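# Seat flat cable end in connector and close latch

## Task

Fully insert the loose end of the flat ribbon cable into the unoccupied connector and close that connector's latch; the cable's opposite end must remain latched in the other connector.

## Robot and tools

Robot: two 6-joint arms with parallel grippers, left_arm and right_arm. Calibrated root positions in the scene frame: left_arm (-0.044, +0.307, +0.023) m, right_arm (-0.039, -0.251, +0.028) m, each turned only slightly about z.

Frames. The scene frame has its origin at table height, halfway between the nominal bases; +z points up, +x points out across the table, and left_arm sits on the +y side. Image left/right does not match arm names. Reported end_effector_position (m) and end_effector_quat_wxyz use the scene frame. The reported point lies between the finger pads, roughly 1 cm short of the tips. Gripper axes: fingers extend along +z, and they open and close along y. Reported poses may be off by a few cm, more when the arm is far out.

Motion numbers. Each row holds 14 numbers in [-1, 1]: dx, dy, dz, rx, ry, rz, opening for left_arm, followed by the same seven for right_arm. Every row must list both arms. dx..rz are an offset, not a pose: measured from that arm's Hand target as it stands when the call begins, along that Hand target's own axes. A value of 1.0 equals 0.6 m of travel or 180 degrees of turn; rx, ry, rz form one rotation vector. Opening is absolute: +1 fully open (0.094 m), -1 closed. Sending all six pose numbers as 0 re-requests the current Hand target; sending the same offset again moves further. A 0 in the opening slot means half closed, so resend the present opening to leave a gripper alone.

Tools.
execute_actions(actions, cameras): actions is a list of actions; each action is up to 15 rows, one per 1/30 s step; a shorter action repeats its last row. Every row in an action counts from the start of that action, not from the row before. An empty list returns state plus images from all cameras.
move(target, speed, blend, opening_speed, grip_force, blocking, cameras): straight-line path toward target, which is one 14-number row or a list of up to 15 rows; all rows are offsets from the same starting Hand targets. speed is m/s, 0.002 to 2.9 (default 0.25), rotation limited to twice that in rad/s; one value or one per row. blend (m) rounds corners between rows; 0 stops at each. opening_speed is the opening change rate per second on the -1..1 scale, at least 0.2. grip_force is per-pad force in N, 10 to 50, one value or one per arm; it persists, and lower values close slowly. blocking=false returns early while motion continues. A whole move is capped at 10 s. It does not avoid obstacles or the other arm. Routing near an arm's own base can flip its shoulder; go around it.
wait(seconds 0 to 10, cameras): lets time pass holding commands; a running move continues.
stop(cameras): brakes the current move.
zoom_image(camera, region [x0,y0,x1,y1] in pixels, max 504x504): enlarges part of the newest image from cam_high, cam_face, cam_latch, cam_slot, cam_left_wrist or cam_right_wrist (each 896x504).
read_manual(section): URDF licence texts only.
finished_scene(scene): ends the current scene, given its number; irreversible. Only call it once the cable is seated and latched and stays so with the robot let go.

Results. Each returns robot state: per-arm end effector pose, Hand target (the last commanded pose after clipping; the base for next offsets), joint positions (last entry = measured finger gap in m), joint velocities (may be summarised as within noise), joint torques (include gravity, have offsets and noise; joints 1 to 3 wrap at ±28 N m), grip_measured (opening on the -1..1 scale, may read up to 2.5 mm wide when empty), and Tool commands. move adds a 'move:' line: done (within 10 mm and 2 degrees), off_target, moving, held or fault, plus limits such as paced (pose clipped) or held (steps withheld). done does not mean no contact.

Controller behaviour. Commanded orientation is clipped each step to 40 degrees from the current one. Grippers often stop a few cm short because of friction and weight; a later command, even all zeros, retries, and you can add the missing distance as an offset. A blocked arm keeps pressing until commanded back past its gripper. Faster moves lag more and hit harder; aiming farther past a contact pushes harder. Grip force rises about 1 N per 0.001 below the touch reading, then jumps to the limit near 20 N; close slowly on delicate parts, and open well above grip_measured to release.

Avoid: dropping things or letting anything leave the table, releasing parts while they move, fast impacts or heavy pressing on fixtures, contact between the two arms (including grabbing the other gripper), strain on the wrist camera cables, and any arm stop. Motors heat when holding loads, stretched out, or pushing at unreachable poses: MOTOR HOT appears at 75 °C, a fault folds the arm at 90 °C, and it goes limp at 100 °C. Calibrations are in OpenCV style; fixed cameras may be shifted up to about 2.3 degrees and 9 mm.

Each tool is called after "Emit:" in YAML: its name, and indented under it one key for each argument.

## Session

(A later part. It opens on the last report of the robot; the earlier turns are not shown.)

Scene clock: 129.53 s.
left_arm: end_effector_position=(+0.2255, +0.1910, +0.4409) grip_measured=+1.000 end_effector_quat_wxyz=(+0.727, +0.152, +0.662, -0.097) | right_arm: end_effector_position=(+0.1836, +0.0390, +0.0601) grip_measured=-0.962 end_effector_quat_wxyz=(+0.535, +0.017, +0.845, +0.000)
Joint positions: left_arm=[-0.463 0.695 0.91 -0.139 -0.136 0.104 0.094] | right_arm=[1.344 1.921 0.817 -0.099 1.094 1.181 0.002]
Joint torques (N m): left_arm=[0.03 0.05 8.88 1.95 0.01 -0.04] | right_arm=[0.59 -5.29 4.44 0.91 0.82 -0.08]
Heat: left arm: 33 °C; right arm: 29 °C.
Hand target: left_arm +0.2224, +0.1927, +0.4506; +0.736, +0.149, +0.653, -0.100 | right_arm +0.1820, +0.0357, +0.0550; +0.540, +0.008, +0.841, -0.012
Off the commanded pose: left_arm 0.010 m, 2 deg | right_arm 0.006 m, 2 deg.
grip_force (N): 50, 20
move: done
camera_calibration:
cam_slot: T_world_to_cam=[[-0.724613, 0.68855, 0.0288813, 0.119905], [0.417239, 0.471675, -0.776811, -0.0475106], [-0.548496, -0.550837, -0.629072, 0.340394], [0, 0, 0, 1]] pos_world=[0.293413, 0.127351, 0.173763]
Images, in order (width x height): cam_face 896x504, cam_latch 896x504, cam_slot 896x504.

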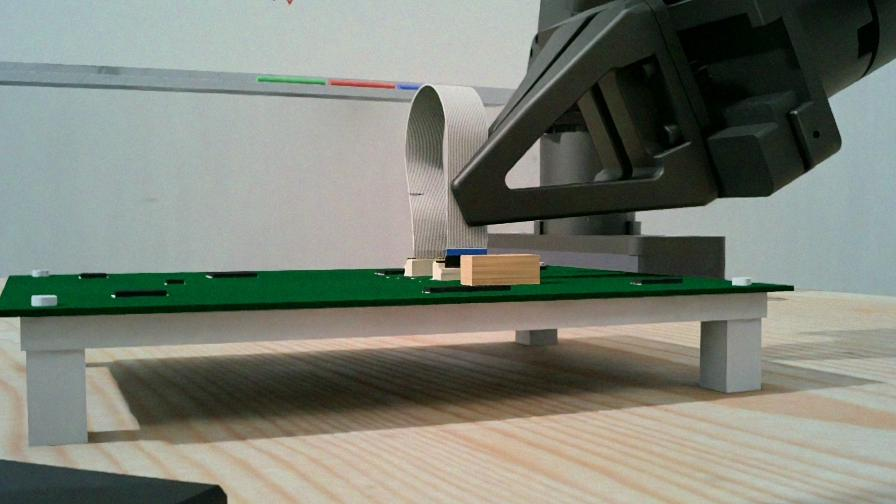

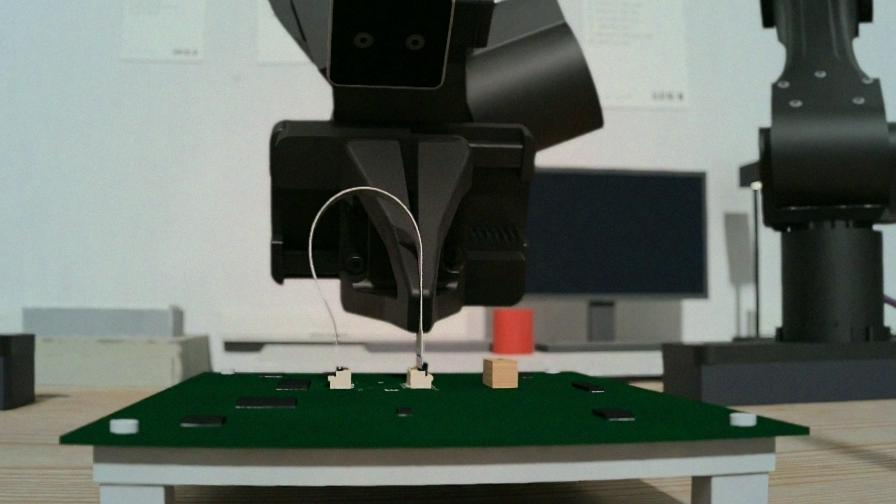

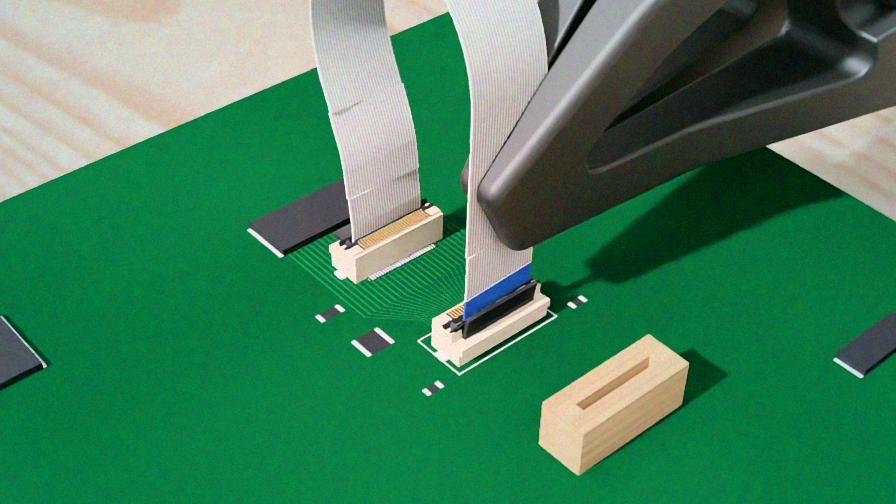

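Emit:
zoom_image:
  camera: "cam_latch"
  region: [390, 335, 450, 395]

Emit:
zoom_image:
  camera: "cam_slot"
  region: [430, 270, 500, 350]

Emit:
zoom_image:
  camera: "cam_slot"
  region: [490, 240, 560, 320]

Scaled by 8.400 from the camera's 896x504 image, which has a finer 1280x720 frame.

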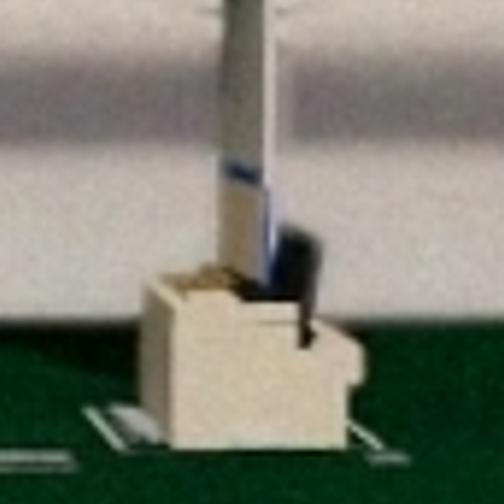

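Scaled by 6.300 from the camera's 896x504 image, which has a finer 1280x720 frame.

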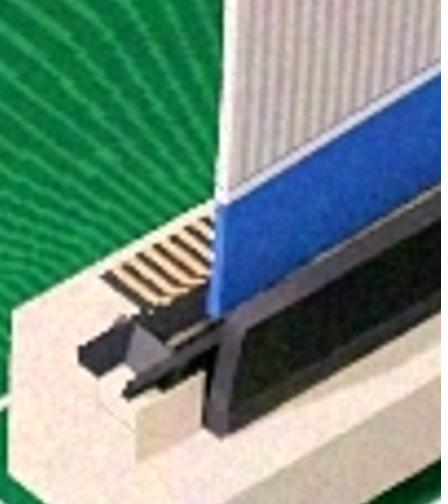

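Scaled by 6.300 from the camera's 896x504 image, which has a finer 1280x720 frame.

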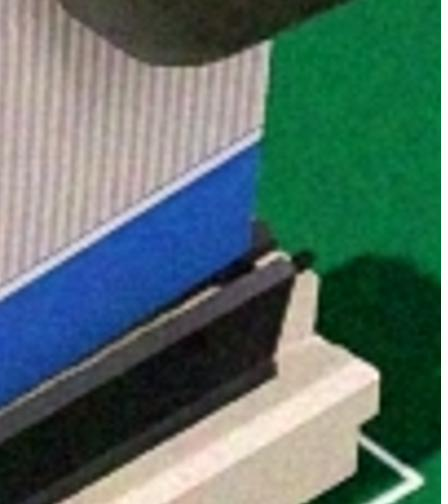

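Emit:
move:
  target: [0,0,0,0,0,0,1,-0.00327,-0.00606,0.00732,0.00477,0.00006,0.00218,-1]
  speed: 0.01
  cameras: ["cam_latch","cam_slot"]

Emit:
zoom_image:
  camera: "cam_latch"
  region: [390, 335, 450, 395]

Emit:
zoom_image:
  camera: "cam_slot"
  region: [425, 225, 560, 345]

Scene clock: 136.23 s.
left_arm: end_effector_position=(+0.2255, +0.1910, +0.4409) grip_measured=+1.000 end_effector_quat_wxyz=(+0.727, +0.152, +0.662, -0.097) | right_arm: end_effector_position=(+0.1836, +0.0391, +0.0602) grip_measured=-0.962 end_effector_quat_wxyz=(+0.535, +0.017, +0.845, +0.000)
Joint positions: left_arm=[-0.463 0.695 0.91 -0.139 -0.136 0.104 0.094] | right_arm=[1.344 1.921 0.817 -0.099 1.094 1.181 0.002]
Joint torques (N m): left_arm=[-0.06 -0.03 8.91 1.96 -0.02 -0.04] | right_arm=[-0.94 -5.31 4.41 0.92 0.8 -0.05]
Heat: left arm: 33 °C; right arm: 29 °C.
Hand target: left_arm +0.2224, +0.1927, +0.4506; +0.736, +0.149, +0.653, -0.100 | right_arm +0.1867, +0.0320, +0.0550; +0.540, +0.015, +0.841, -0.016
Off the commanded pose: left_arm 0.010 m, 2 deg | right_arm 0.009 m, 2 deg.
grip_force (N): 50, 20
move: done
camera_calibration:
cam_slot: T_world_to_cam=[[-0.724613, 0.68855, 0.0288813, 0.119905], [0.417239, 0.471675, -0.776811, -0.0475106], [-0.548496, -0.550837, -0.629072, 0.340394], [0, 0, 0, 1]] pos_world=[0.293413, 0.127351, 0.173763]
Images, in order (width x height): cam_latch 896x504, cam_slot 896x504.

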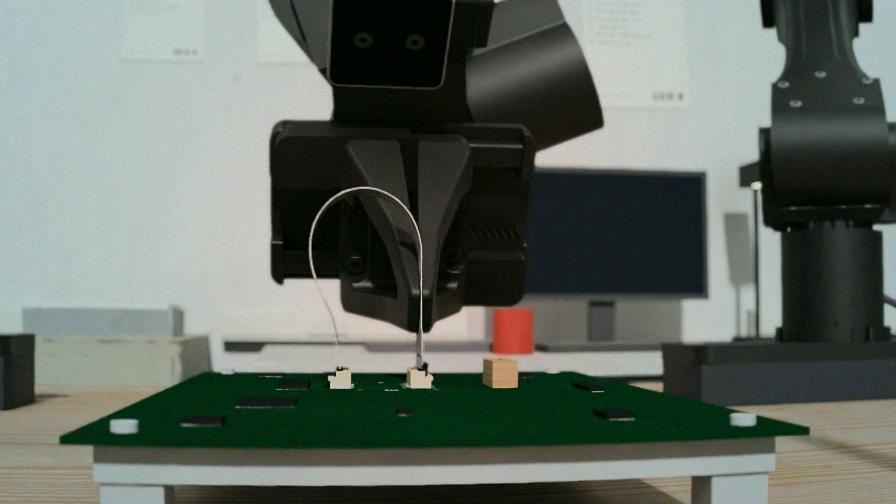

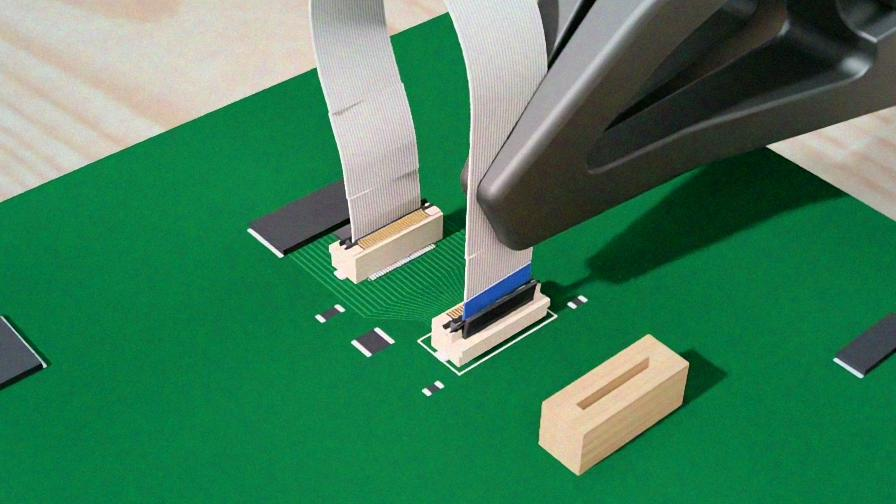

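Scaled by 8.400 from the camera's 896x504 image, which has a finer 1280x720 frame.

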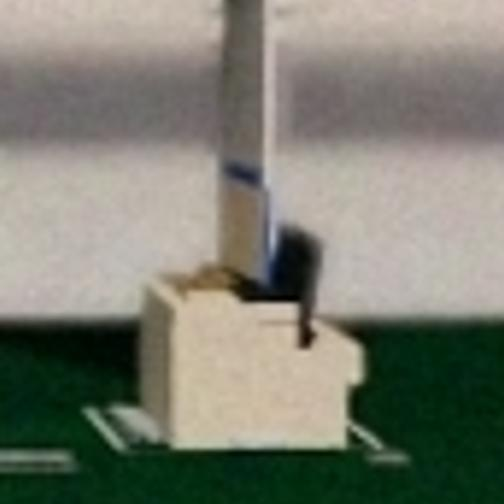

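Scaled by 3.733 from the camera's 896x504 image, which has a finer 1280x720 frame.

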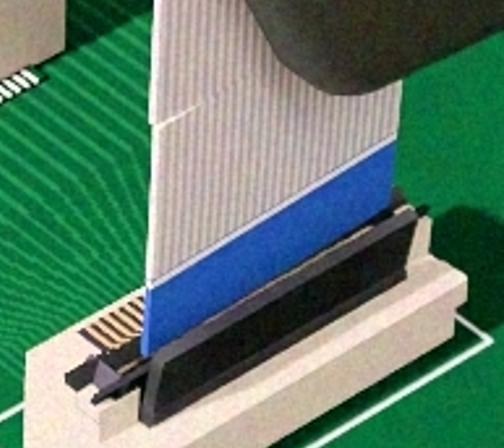

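Emit:
move:
  target: [0,0,0,0,0,0,1,-0.00079,-0.00147,0.00177,0.00116,0.00001,0.00053,-1]
  speed: 0.01
  cameras: ["cam_latch","cam_slot"]

Emit:
zoom_image:
  camera: "cam_latch"
  region: [390, 335, 450, 395]

Emit:
zoom_image:
  camera: "cam_slot"
  region: [425, 225, 560, 345]

Scene clock: 138.60 s.
left_arm: end_effector_position=(+0.2255, +0.1910, +0.4409) grip_measured=+1.000 end_effector_quat_wxyz=(+0.727, +0.152, +0.662, -0.097) | right_arm: end_effector_position=(+0.1851, +0.0379, +0.0602) grip_measured=-0.962 end_effector_quat_wxyz=(+0.535, +0.019, +0.845, -0.002)
Joint positions: left_arm=[-0.463 0.695 0.91 -0.139 -0.136 0.104 0.094] | right_arm=[1.339 1.921 0.817 -0.099 1.094 1.181 0.002]
Joint torques (N m): left_arm=[0.01 0.01 8.94 1.95 0.01 -0.02] | right_arm=[-0.83 -5.38 4.4 0.92 0.81 -0.05]
Heat: left arm: 33 °C; right arm: 29 °C.
Hand target: left_arm +0.2224, +0.1927, +0.4506; +0.736, +0.149, +0.653, -0.100 | right_arm +0.1879, +0.0310, +0.0550; +0.540, +0.017, +0.841, -0.017
Off the commanded pose: left_arm 0.010 m, 2 deg | right_arm 0.009 m, 2 deg.
grip_force (N): 50, 20
move: done
camera_calibration:
cam_slot: T_world_to_cam=[[-0.724613, 0.68855, 0.0288813, 0.119905], [0.417239, 0.471675, -0.776811, -0.0475106], [-0.548496, -0.550837, -0.629072, 0.340394], [0, 0, 0, 1]] pos_world=[0.293413, 0.127351, 0.173763]
Images, in order (width x height): cam_latch 896x504, cam_slot 896x504.

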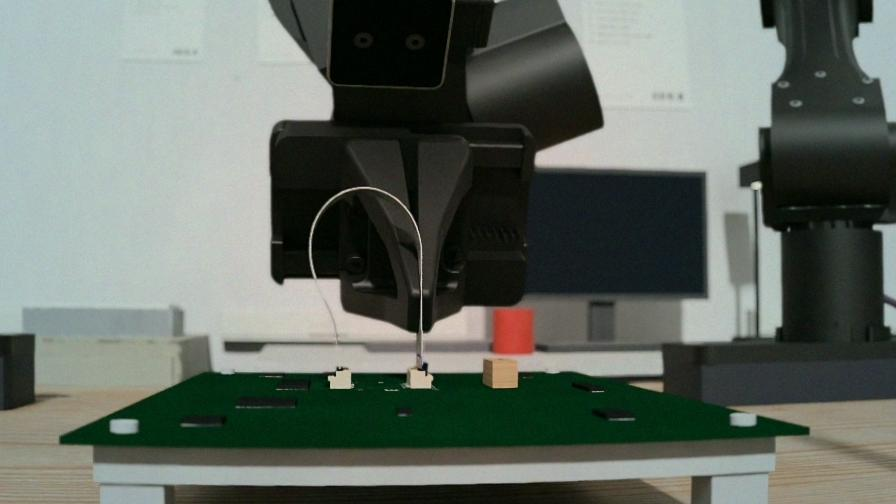

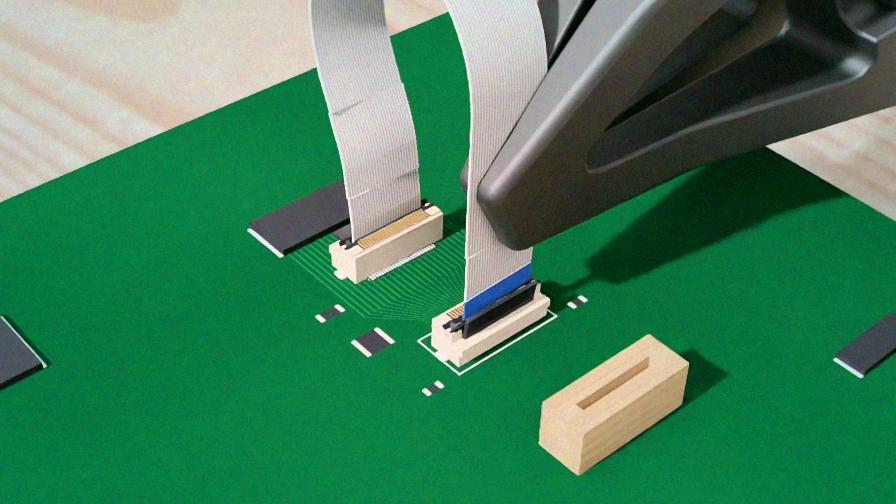

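Scaled by 8.400 from the camera's 896x504 image, which has a finer 1280x720 frame.

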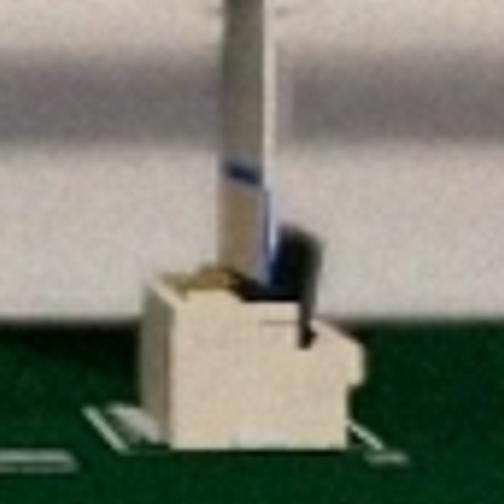

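Scaled by 3.733 from the camera's 896x504 image, which has a finer 1280x720 frame.

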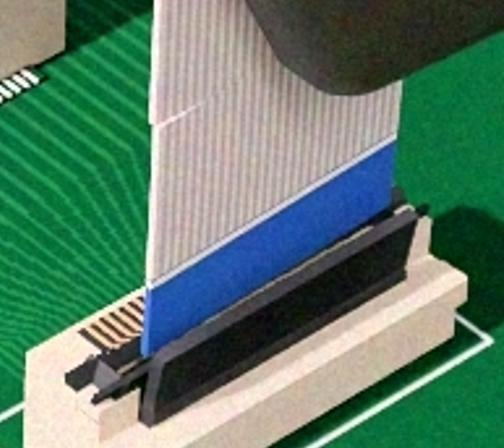

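Emit:
move:
  target: [0,0,0,0,0,0,1,-0.00079,-0.00147,0.00177,0.00116,0.00001,0.00053,-1]
  speed: 0.01
  cameras: ["cam_latch","cam_slot"]

Emit:
zoom_image:
  camera: "cam_latch"
  region: [390, 335, 450, 395]

Emit:
zoom_image:
  camera: "cam_slot"
  region: [425, 225, 560, 345]

Scene clock: 140.20 s.
left_arm: end_effector_position=(+0.2255, +0.1910, +0.4409) grip_measured=+1.000 end_effector_quat_wxyz=(+0.727, +0.152, +0.662, -0.097) | right_arm: end_effector_position=(+0.1862, +0.0371, +0.0602) grip_measured=-0.962 end_effector_quat_wxyz=(+0.535, +0.021, +0.845, -0.003)
Joint positions: left_arm=[-0.463 0.695 0.91 -0.139 -0.136 0.104 0.094] | right_arm=[1.335 1.921 0.817 -0.099 1.094 1.181 0.002]
Joint torques (N m): left_arm=[0.06 -0.02 8.9 1.95 -0.01 -0.02] | right_arm=[-0.9 -5.37 4.37 0.9 0.81 -0.06]
Heat: left arm: 33 °C; right arm: 29 °C.
Hand target: left_arm +0.2224, +0.1927, +0.4506; +0.736, +0.149, +0.653, -0.100 | right_arm +0.1890, +0.0301, +0.0550; +0.540, +0.018, +0.841, -0.018
Off the commanded pose: left_arm 0.010 m, 2 deg | right_arm 0.009 m, 2 deg.
grip_force (N): 50, 20
move: done
camera_calibration:
cam_slot: T_world_to_cam=[[-0.724613, 0.68855, 0.0288813, 0.119905], [0.417239, 0.471675, -0.776811, -0.0475106], [-0.548496, -0.550837, -0.629072, 0.340394], [0, 0, 0, 1]] pos_world=[0.293413, 0.127351, 0.173763]
Images, in order (width x height): cam_latch 896x504, cam_slot 896x504.

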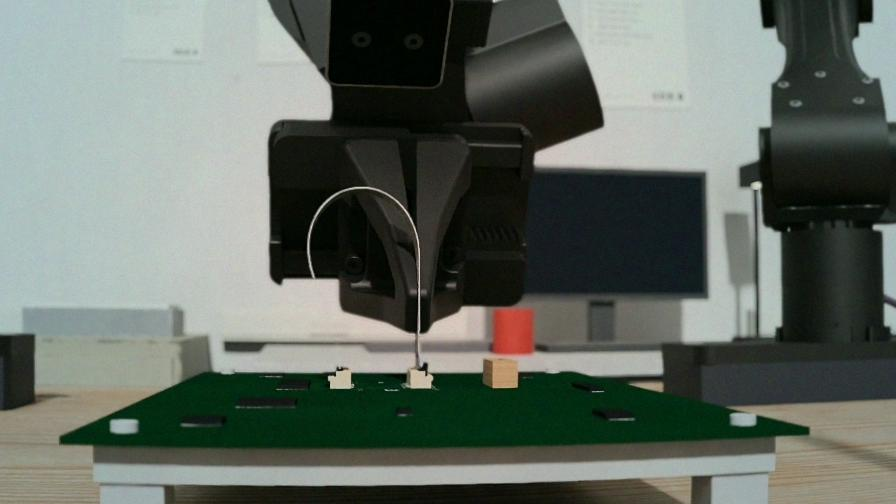

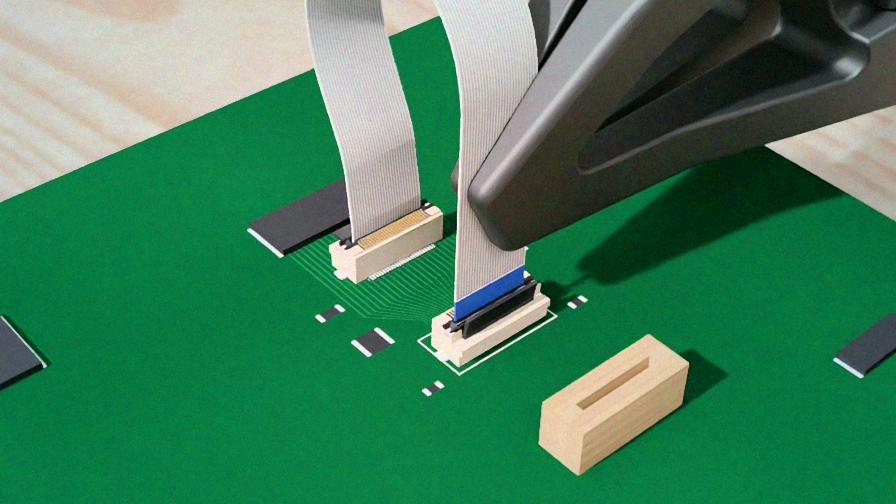

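Scaled by 8.400 from the camera's 896x504 image, which has a finer 1280x720 frame.

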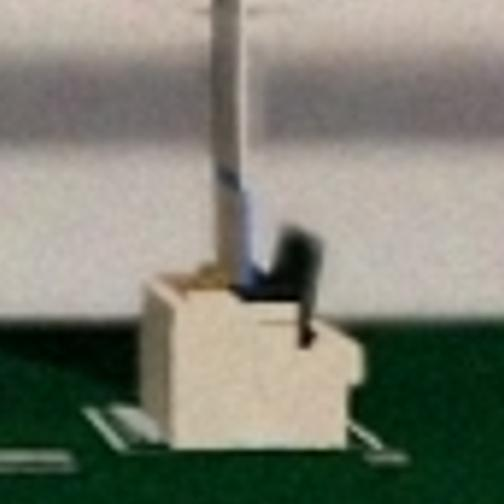

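Scaled by 3.733 from the camera's 896x504 image, which has a finer 1280x720 frame.

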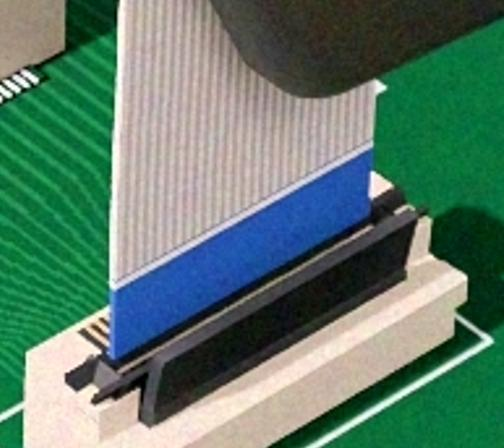

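Emit:
move:
  target: [0,0,0,0,0,0,1,0.00257,-0.00016,0.00137,0.0005,0.0003,-0.0011,-1]
  speed: 0.01
  cameras: ["cam_latch","cam_slot","cam_face"]

Emit:
zoom_image:
  camera: "cam_latch"
  region: [390, 335, 450, 395]

Emit:
zoom_image:
  camera: "cam_slot"
  region: [425, 225, 560, 345]

Scene clock: 144.47 s.
left_arm: end_effector_position=(+0.2255, +0.1910, +0.4409) grip_measured=+1.000 end_effector_quat_wxyz=(+0.727, +0.152, +0.662, -0.097) | right_arm: end_effector_position=(+0.1862, +0.0371, +0.0583) grip_measured=-0.962 end_effector_quat_wxyz=(+0.535, +0.020, +0.845, -0.004)
Joint positions: left_arm=[-0.463 0.695 0.91 -0.139 -0.136 0.104 0.094] | right_arm=[1.335 1.927 0.817 -0.095 1.094 1.181 0.002]
Joint torques (N m): left_arm=[0.01 0.02 8.9 1.96 0 -0.02] | right_arm=[-0.92 -5.39 4.41 0.88 0.81 -0.06]
Heat: left arm: 33 °C; right arm: 29 °C.
Hand target: left_arm +0.2224, +0.1927, +0.4506; +0.736, +0.149, +0.653, -0.100 | right_arm +0.1890, +0.0300, +0.0532; +0.540, +0.017, +0.841, -0.020
Off the commanded pose: left_arm 0.010 m, 2 deg | right_arm 0.009 m, 2 deg.
grip_force (N): 50, 20
move: done
camera_calibration:
cam_slot: T_world_to_cam=[[-0.724613, 0.68855, 0.0288813, 0.119905], [0.417239, 0.471675, -0.776811, -0.0475106], [-0.548496, -0.550837, -0.629072, 0.340394], [0, 0, 0, 1]] pos_world=[0.293413, 0.127351, 0.173763]
Images, in order (width x height): cam_face 896x504, cam_latch 896x504, cam_slot 896x504.

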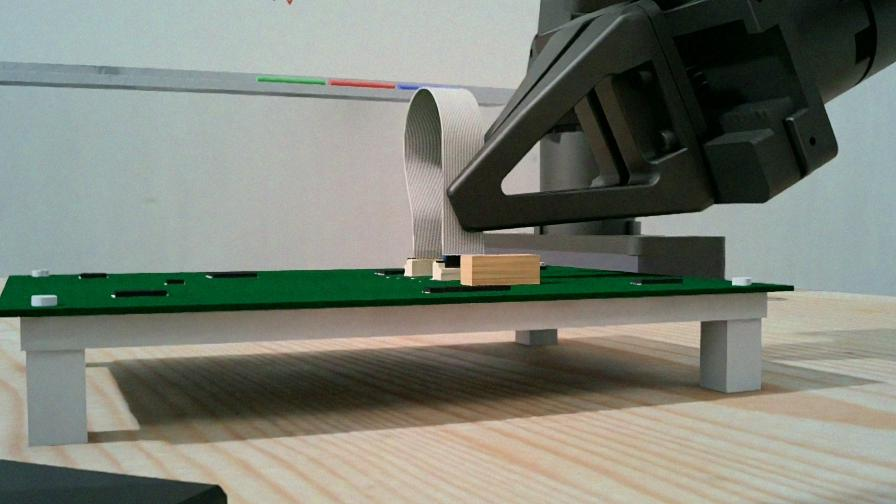

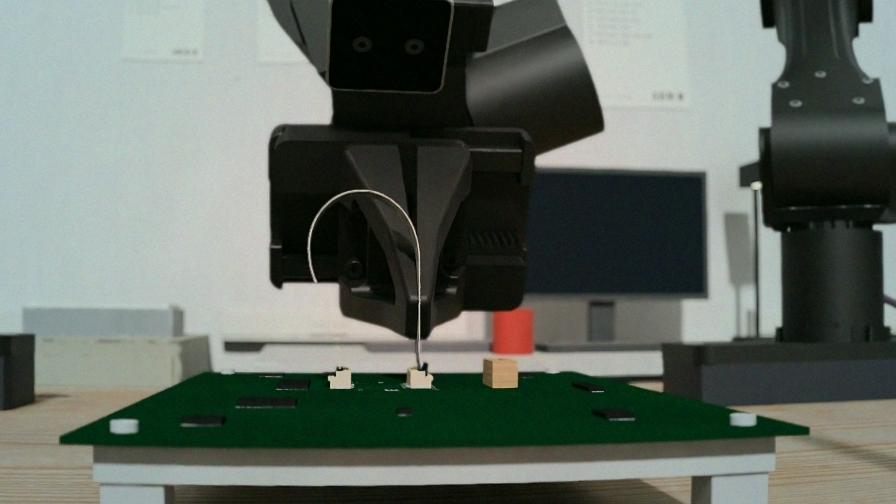

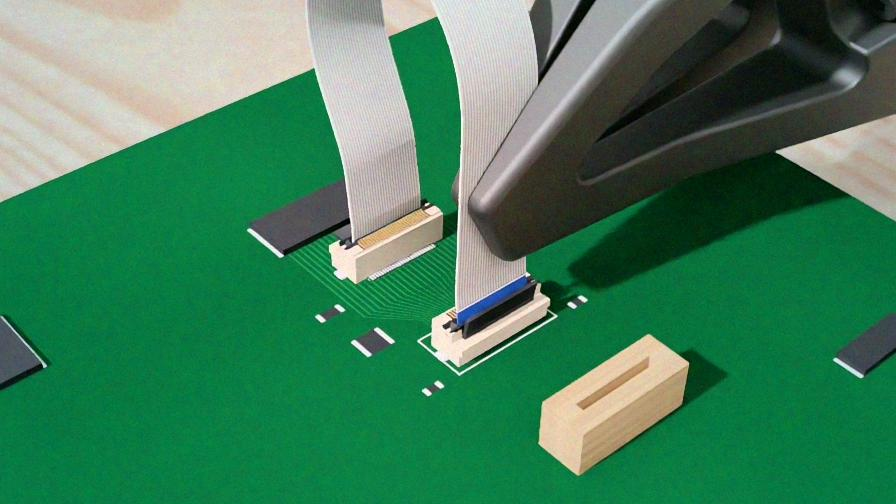

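Scaled by 8.400 from the camera's 896x504 image, which has a finer 1280x720 frame.

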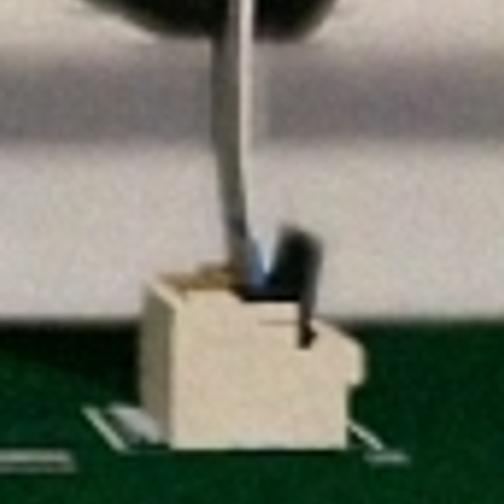

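Scaled by 3.733 from the camera's 896x504 image, which has a finer 1280x720 frame.

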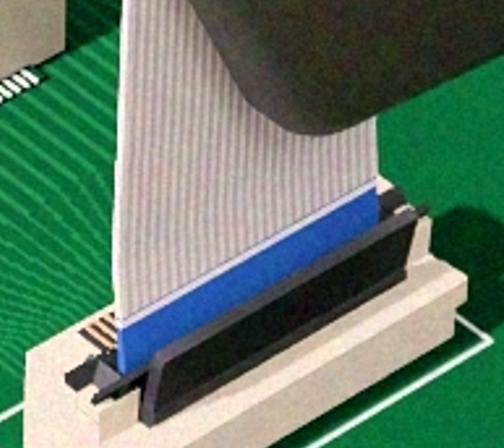

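Emit:
zoom_image:
  camera: "cam_slot"
  region: [435, 280, 495, 350]

Emit:
zoom_image:
  camera: "cam_slot"
  region: [490, 250, 550, 320]

Emit:
zoom_image:
  camera: "cam_latch"
  region: [400, 340, 440, 380]

Scaled by 7.200 from the camera's 896x504 image, which has a finer 1280x720 frame.

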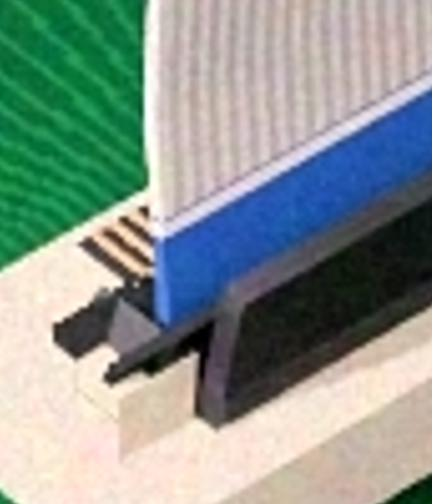

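Scaled by 7.200 from the camera's 896x504 image, which has a finer 1280x720 frame.

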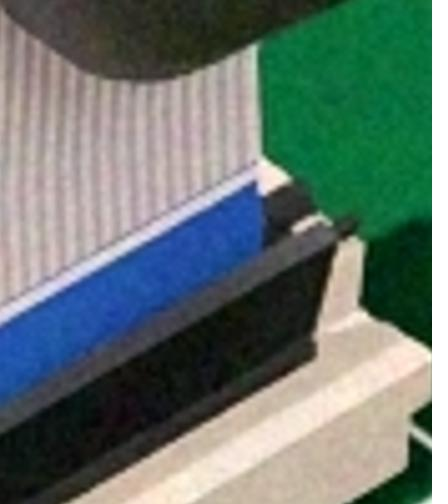

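Scaled by 12.600 from the camera's 896x504 image, which has a finer 1280x720 frame.

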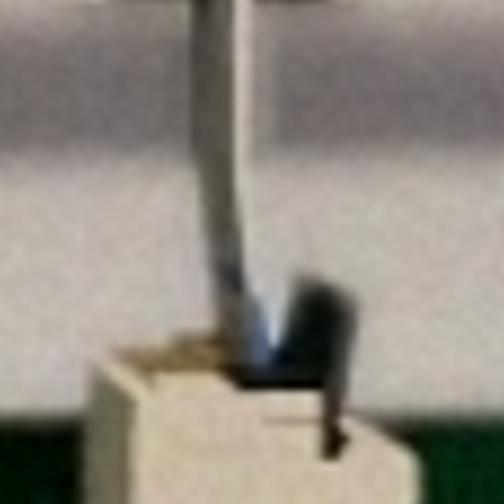

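Emit:
move:
  target: [0,0,0,0,0,0,1,0.00201,0.0012,0.00146,0,0,0,-1]
  speed: 0.01
  cameras: ["cam_latch","cam_slot"]

Emit:
zoom_image:
  camera: "cam_latch"
  region: [390, 335, 450, 395]

Emit:
zoom_image:
  camera: "cam_slot"
  region: [425, 225, 560, 345]

Scene clock: 149.13 s.
left_arm: end_effector_position=(+0.2255, +0.1910, +0.4409) grip_measured=+1.000 end_effector_quat_wxyz=(+0.727, +0.152, +0.662, -0.097) | right_arm: end_effector_position=(+0.1862, +0.0374, +0.0565) grip_measured=-0.962 end_effector_quat_wxyz=(+0.535, +0.020, +0.845, -0.004)
Joint positions: left_arm=[-0.463 0.695 0.91 -0.139 -0.136 0.104 0.094] | right_arm=[1.335 1.934 0.817 -0.088 1.094 1.18 0.002]
Joint torques (N m): left_arm=[-0.01 0.02 8.9 1.96 0 -0.02] | right_arm=[-1.01 -5.42 4.53 0.88 0.79 -0.07]
Heat: left arm: 33 °C; right arm: 29 °C.
Hand target: left_arm +0.2224, +0.1927, +0.4506; +0.736, +0.149, +0.653, -0.100 | right_arm +0.1894, +0.0306, +0.0517; +0.540, +0.017, +0.841, -0.020
Off the commanded pose: left_arm 0.010 m, 2 deg | right_arm 0.009 m, 2 deg.
grip_force (N): 50, 20
move: done
camera_calibration:
cam_slot: T_world_to_cam=[[-0.724613, 0.68855, 0.0288813, 0.119905], [0.417239, 0.471675, -0.776811, -0.0475106], [-0.548496, -0.550837, -0.629072, 0.340394], [0, 0, 0, 1]] pos_world=[0.293413, 0.127351, 0.173763]
Images, in order (width x height): cam_latch 896x504, cam_slot 896x504.

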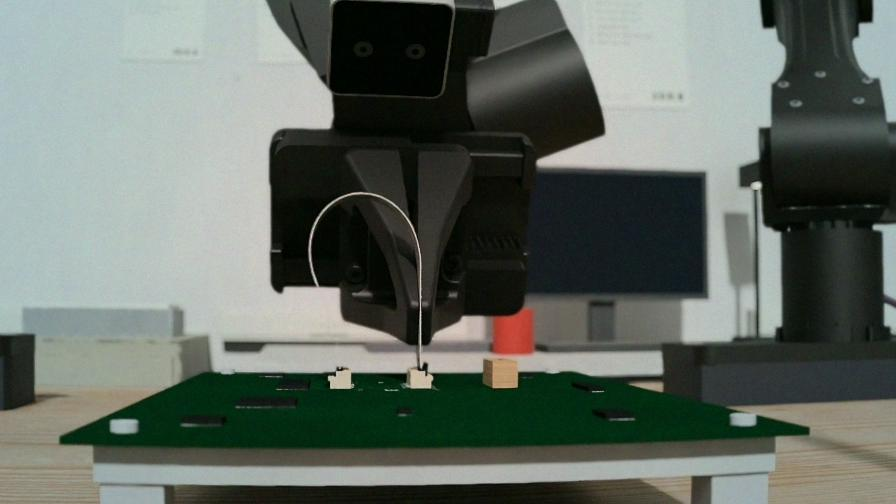

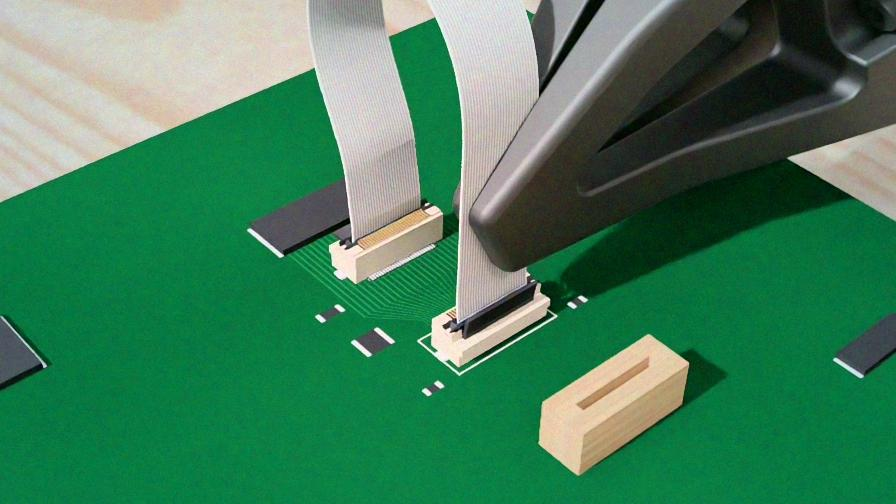

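Scaled by 8.400 from the camera's 896x504 image, which has a finer 1280x720 frame.

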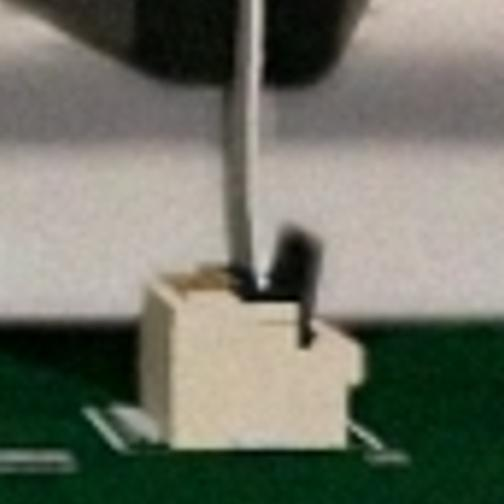

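Scaled by 3.733 from the camera's 896x504 image, which has a finer 1280x720 frame.

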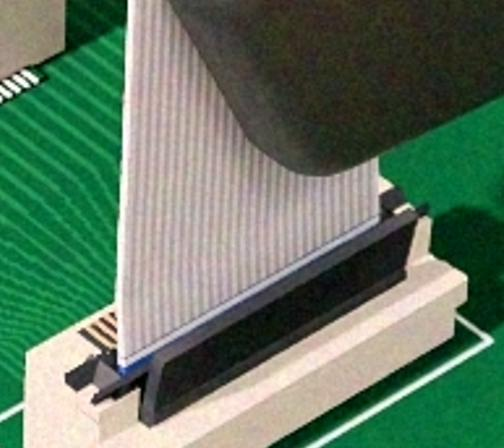

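Emit:
move:
  target: [0,0,0,0,0,0,1,0.00201,0.0004,0.00116,0.0001,0.0001,-0.0004,-1]
  speed: 0.01
  cameras: ["cam_latch","cam_slot"]

Emit:
zoom_image:
  camera: "cam_latch"
  region: [390, 335, 450, 395]

Emit:
zoom_image:
  camera: "cam_slot"
  region: [425, 225, 560, 345]

Scene clock: 150.80 s.
left_arm: end_effector_position=(+0.2255, +0.1910, +0.4409) grip_measured=+1.000 end_effector_quat_wxyz=(+0.727, +0.152, +0.662, -0.097) | right_arm: end_effector_position=(+0.1863, +0.0376, +0.0559) grip_measured=-0.962 end_effector_quat_wxyz=(+0.535, +0.020, +0.845, -0.004)
Joint positions: left_arm=[-0.463 0.695 0.91 -0.139 -0.136 0.104 0.094] | right_arm=[1.335 1.937 0.817 -0.085 1.095 1.179 0.002]
Joint torques (N m): left_arm=[-0.01 -0.02 8.85 1.96 0 -0.01] | right_arm=[-0.98 -5.24 4.49 0.91 0.8 -0.07]
Heat: left arm: 33 °C; right arm: 29 °C.
Hand target: left_arm +0.2224, +0.1927, +0.4506; +0.736, +0.149, +0.653, -0.100 | right_arm +0.1895, +0.0308, +0.0504; +0.540, +0.017, +0.841, -0.020
Off the commanded pose: left_arm 0.010 m, 2 deg | right_arm 0.009 m, 2 deg.
grip_force (N): 50, 20
move: done
camera_calibration:
cam_slot: T_world_to_cam=[[-0.724613, 0.68855, 0.0288813, 0.119905], [0.417239, 0.471675, -0.776811, -0.0475106], [-0.548496, -0.550837, -0.629072, 0.340394], [0, 0, 0, 1]] pos_world=[0.293413, 0.127351, 0.173763]
Images, in order (width x height): cam_latch 896x504, cam_slot 896x504.

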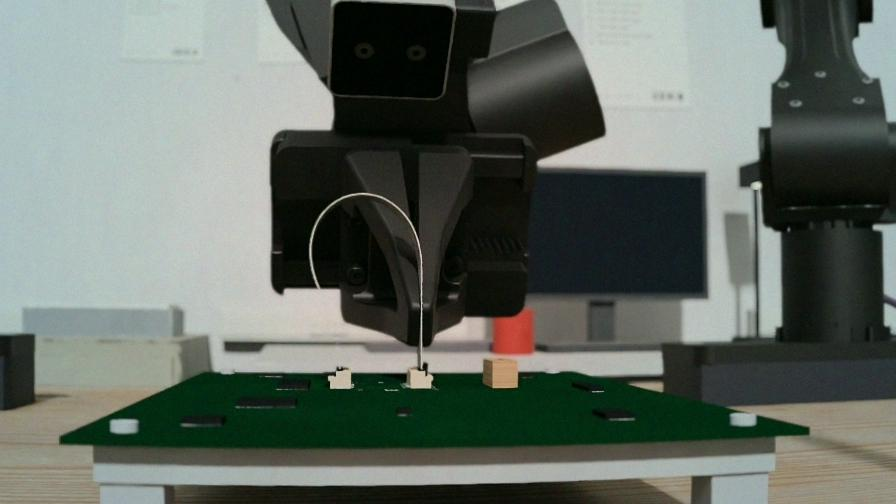

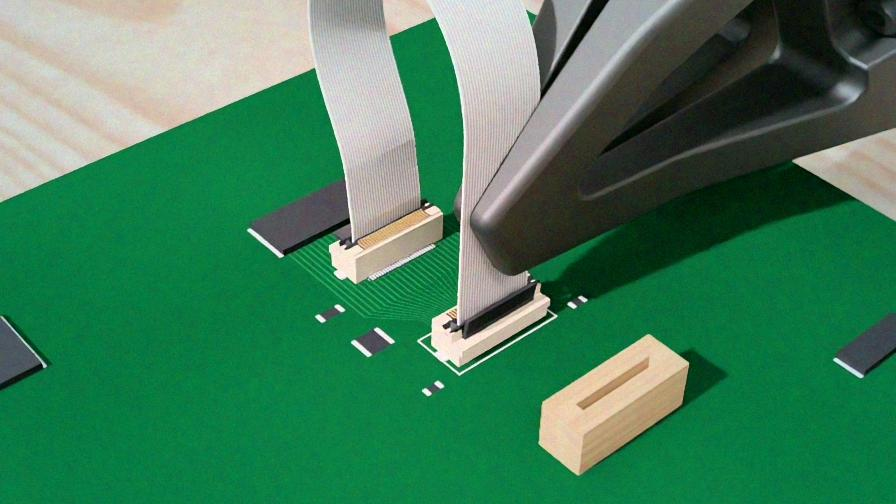

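Scaled by 8.400 from the camera's 896x504 image, which has a finer 1280x720 frame.

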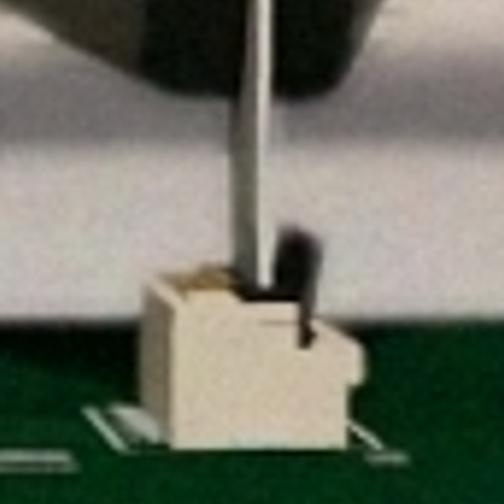

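Scaled by 3.733 from the camera's 896x504 image, which has a finer 1280x720 frame.

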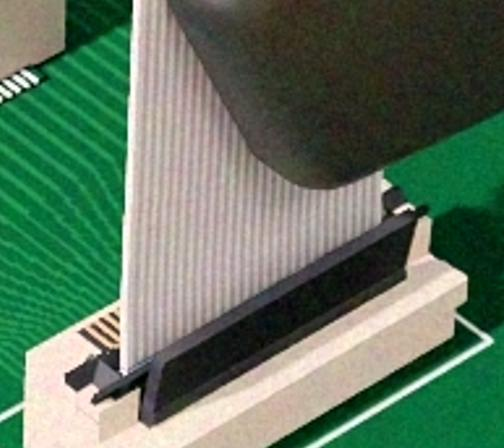

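Emit:
move:
  target: [0,0,0,0,0,0,1,0.0025,0.0001,0.0014,0.0003,0.0002,-0.001,-1]
  speed: 0.01
  cameras: ["cam_latch","cam_slot"]

Emit:
zoom_image:
  camera: "cam_latch"
  region: [390, 335, 450, 395]

Emit:
zoom_image:
  camera: "cam_slot"
  region: [425, 225, 560, 345]

Scene clock: 172.13 s.
left_arm: end_effector_position=(+0.2255, +0.1910, +0.4409) grip_measured=+1.000 end_effector_quat_wxyz=(+0.727, +0.152, +0.662, -0.097) | right_arm: end_effector_position=(+0.1864, +0.0376, +0.0558) grip_measured=-0.962 end_effector_quat_wxyz=(+0.535, +0.019, +0.844, -0.005)
Joint positions: left_arm=[-0.463 0.695 0.91 -0.139 -0.136 0.104 0.094] | right_arm=[1.335 1.938 0.817 -0.083 1.096 1.177 0.002]
Joint torques (N m): left_arm=[-0.05 -0.01 8.88 1.95 0.01 -0.02] | right_arm=[-1.09 -4.92 4.52 0.93 0.76 -0.06]
Heat: left arm: 33 °C; right arm: 29 °C.
Hand target: left_arm +0.2224, +0.1927, +0.4506; +0.736, +0.149, +0.653, -0.100 | right_arm +0.1897, +0.0309, +0.0487; +0.539, +0.016, +0.842, -0.022
Off the commanded pose: left_arm 0.010 m, 2 deg | right_arm 0.010 m, 2 deg.
grip_force (N): 50, 20
move: done
camera_calibration:
cam_slot: T_world_to_cam=[[-0.724613, 0.68855, 0.0288813, 0.119905], [0.417239, 0.471675, -0.776811, -0.0475106], [-0.548496, -0.550837, -0.629072, 0.340394], [0, 0, 0, 1]] pos_world=[0.293413, 0.127351, 0.173763]
Images, in order (width x height): cam_latch 896x504, cam_slot 896x504.

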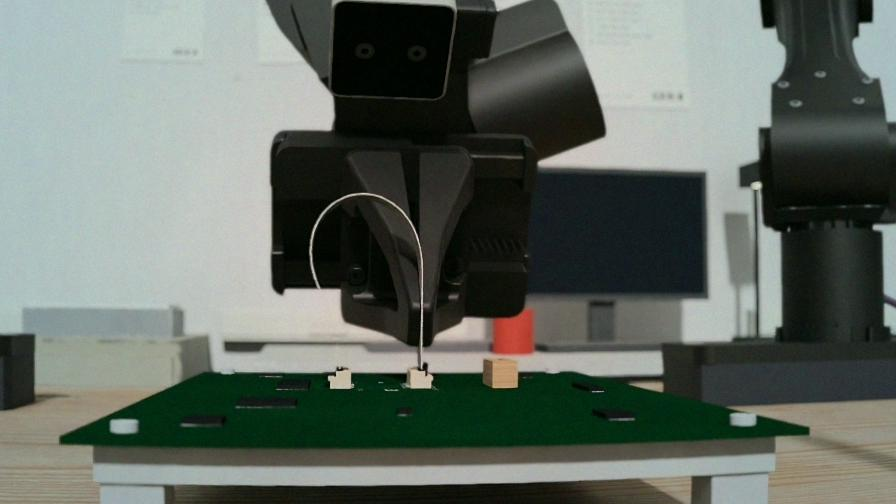

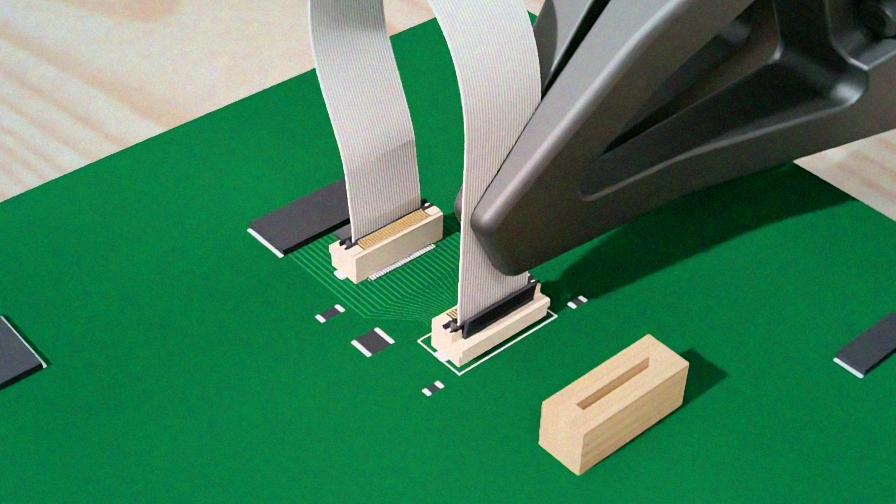

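Scaled by 8.400 from the camera's 896x504 image, which has a finer 1280x720 frame.

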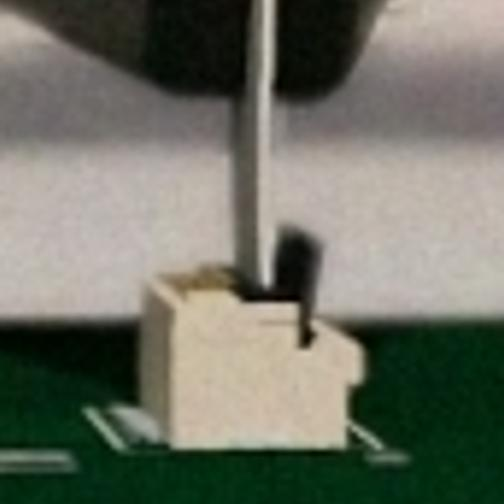

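Scaled by 3.733 from the camera's 896x504 image, which has a finer 1280x720 frame.

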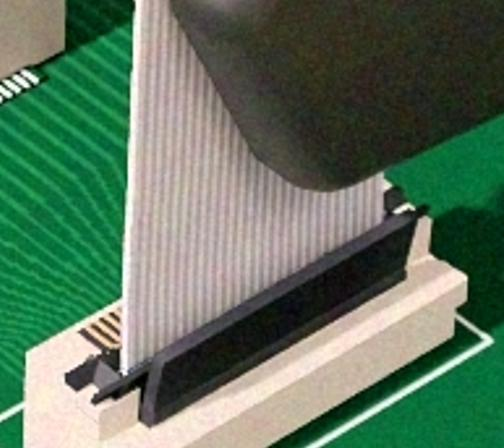

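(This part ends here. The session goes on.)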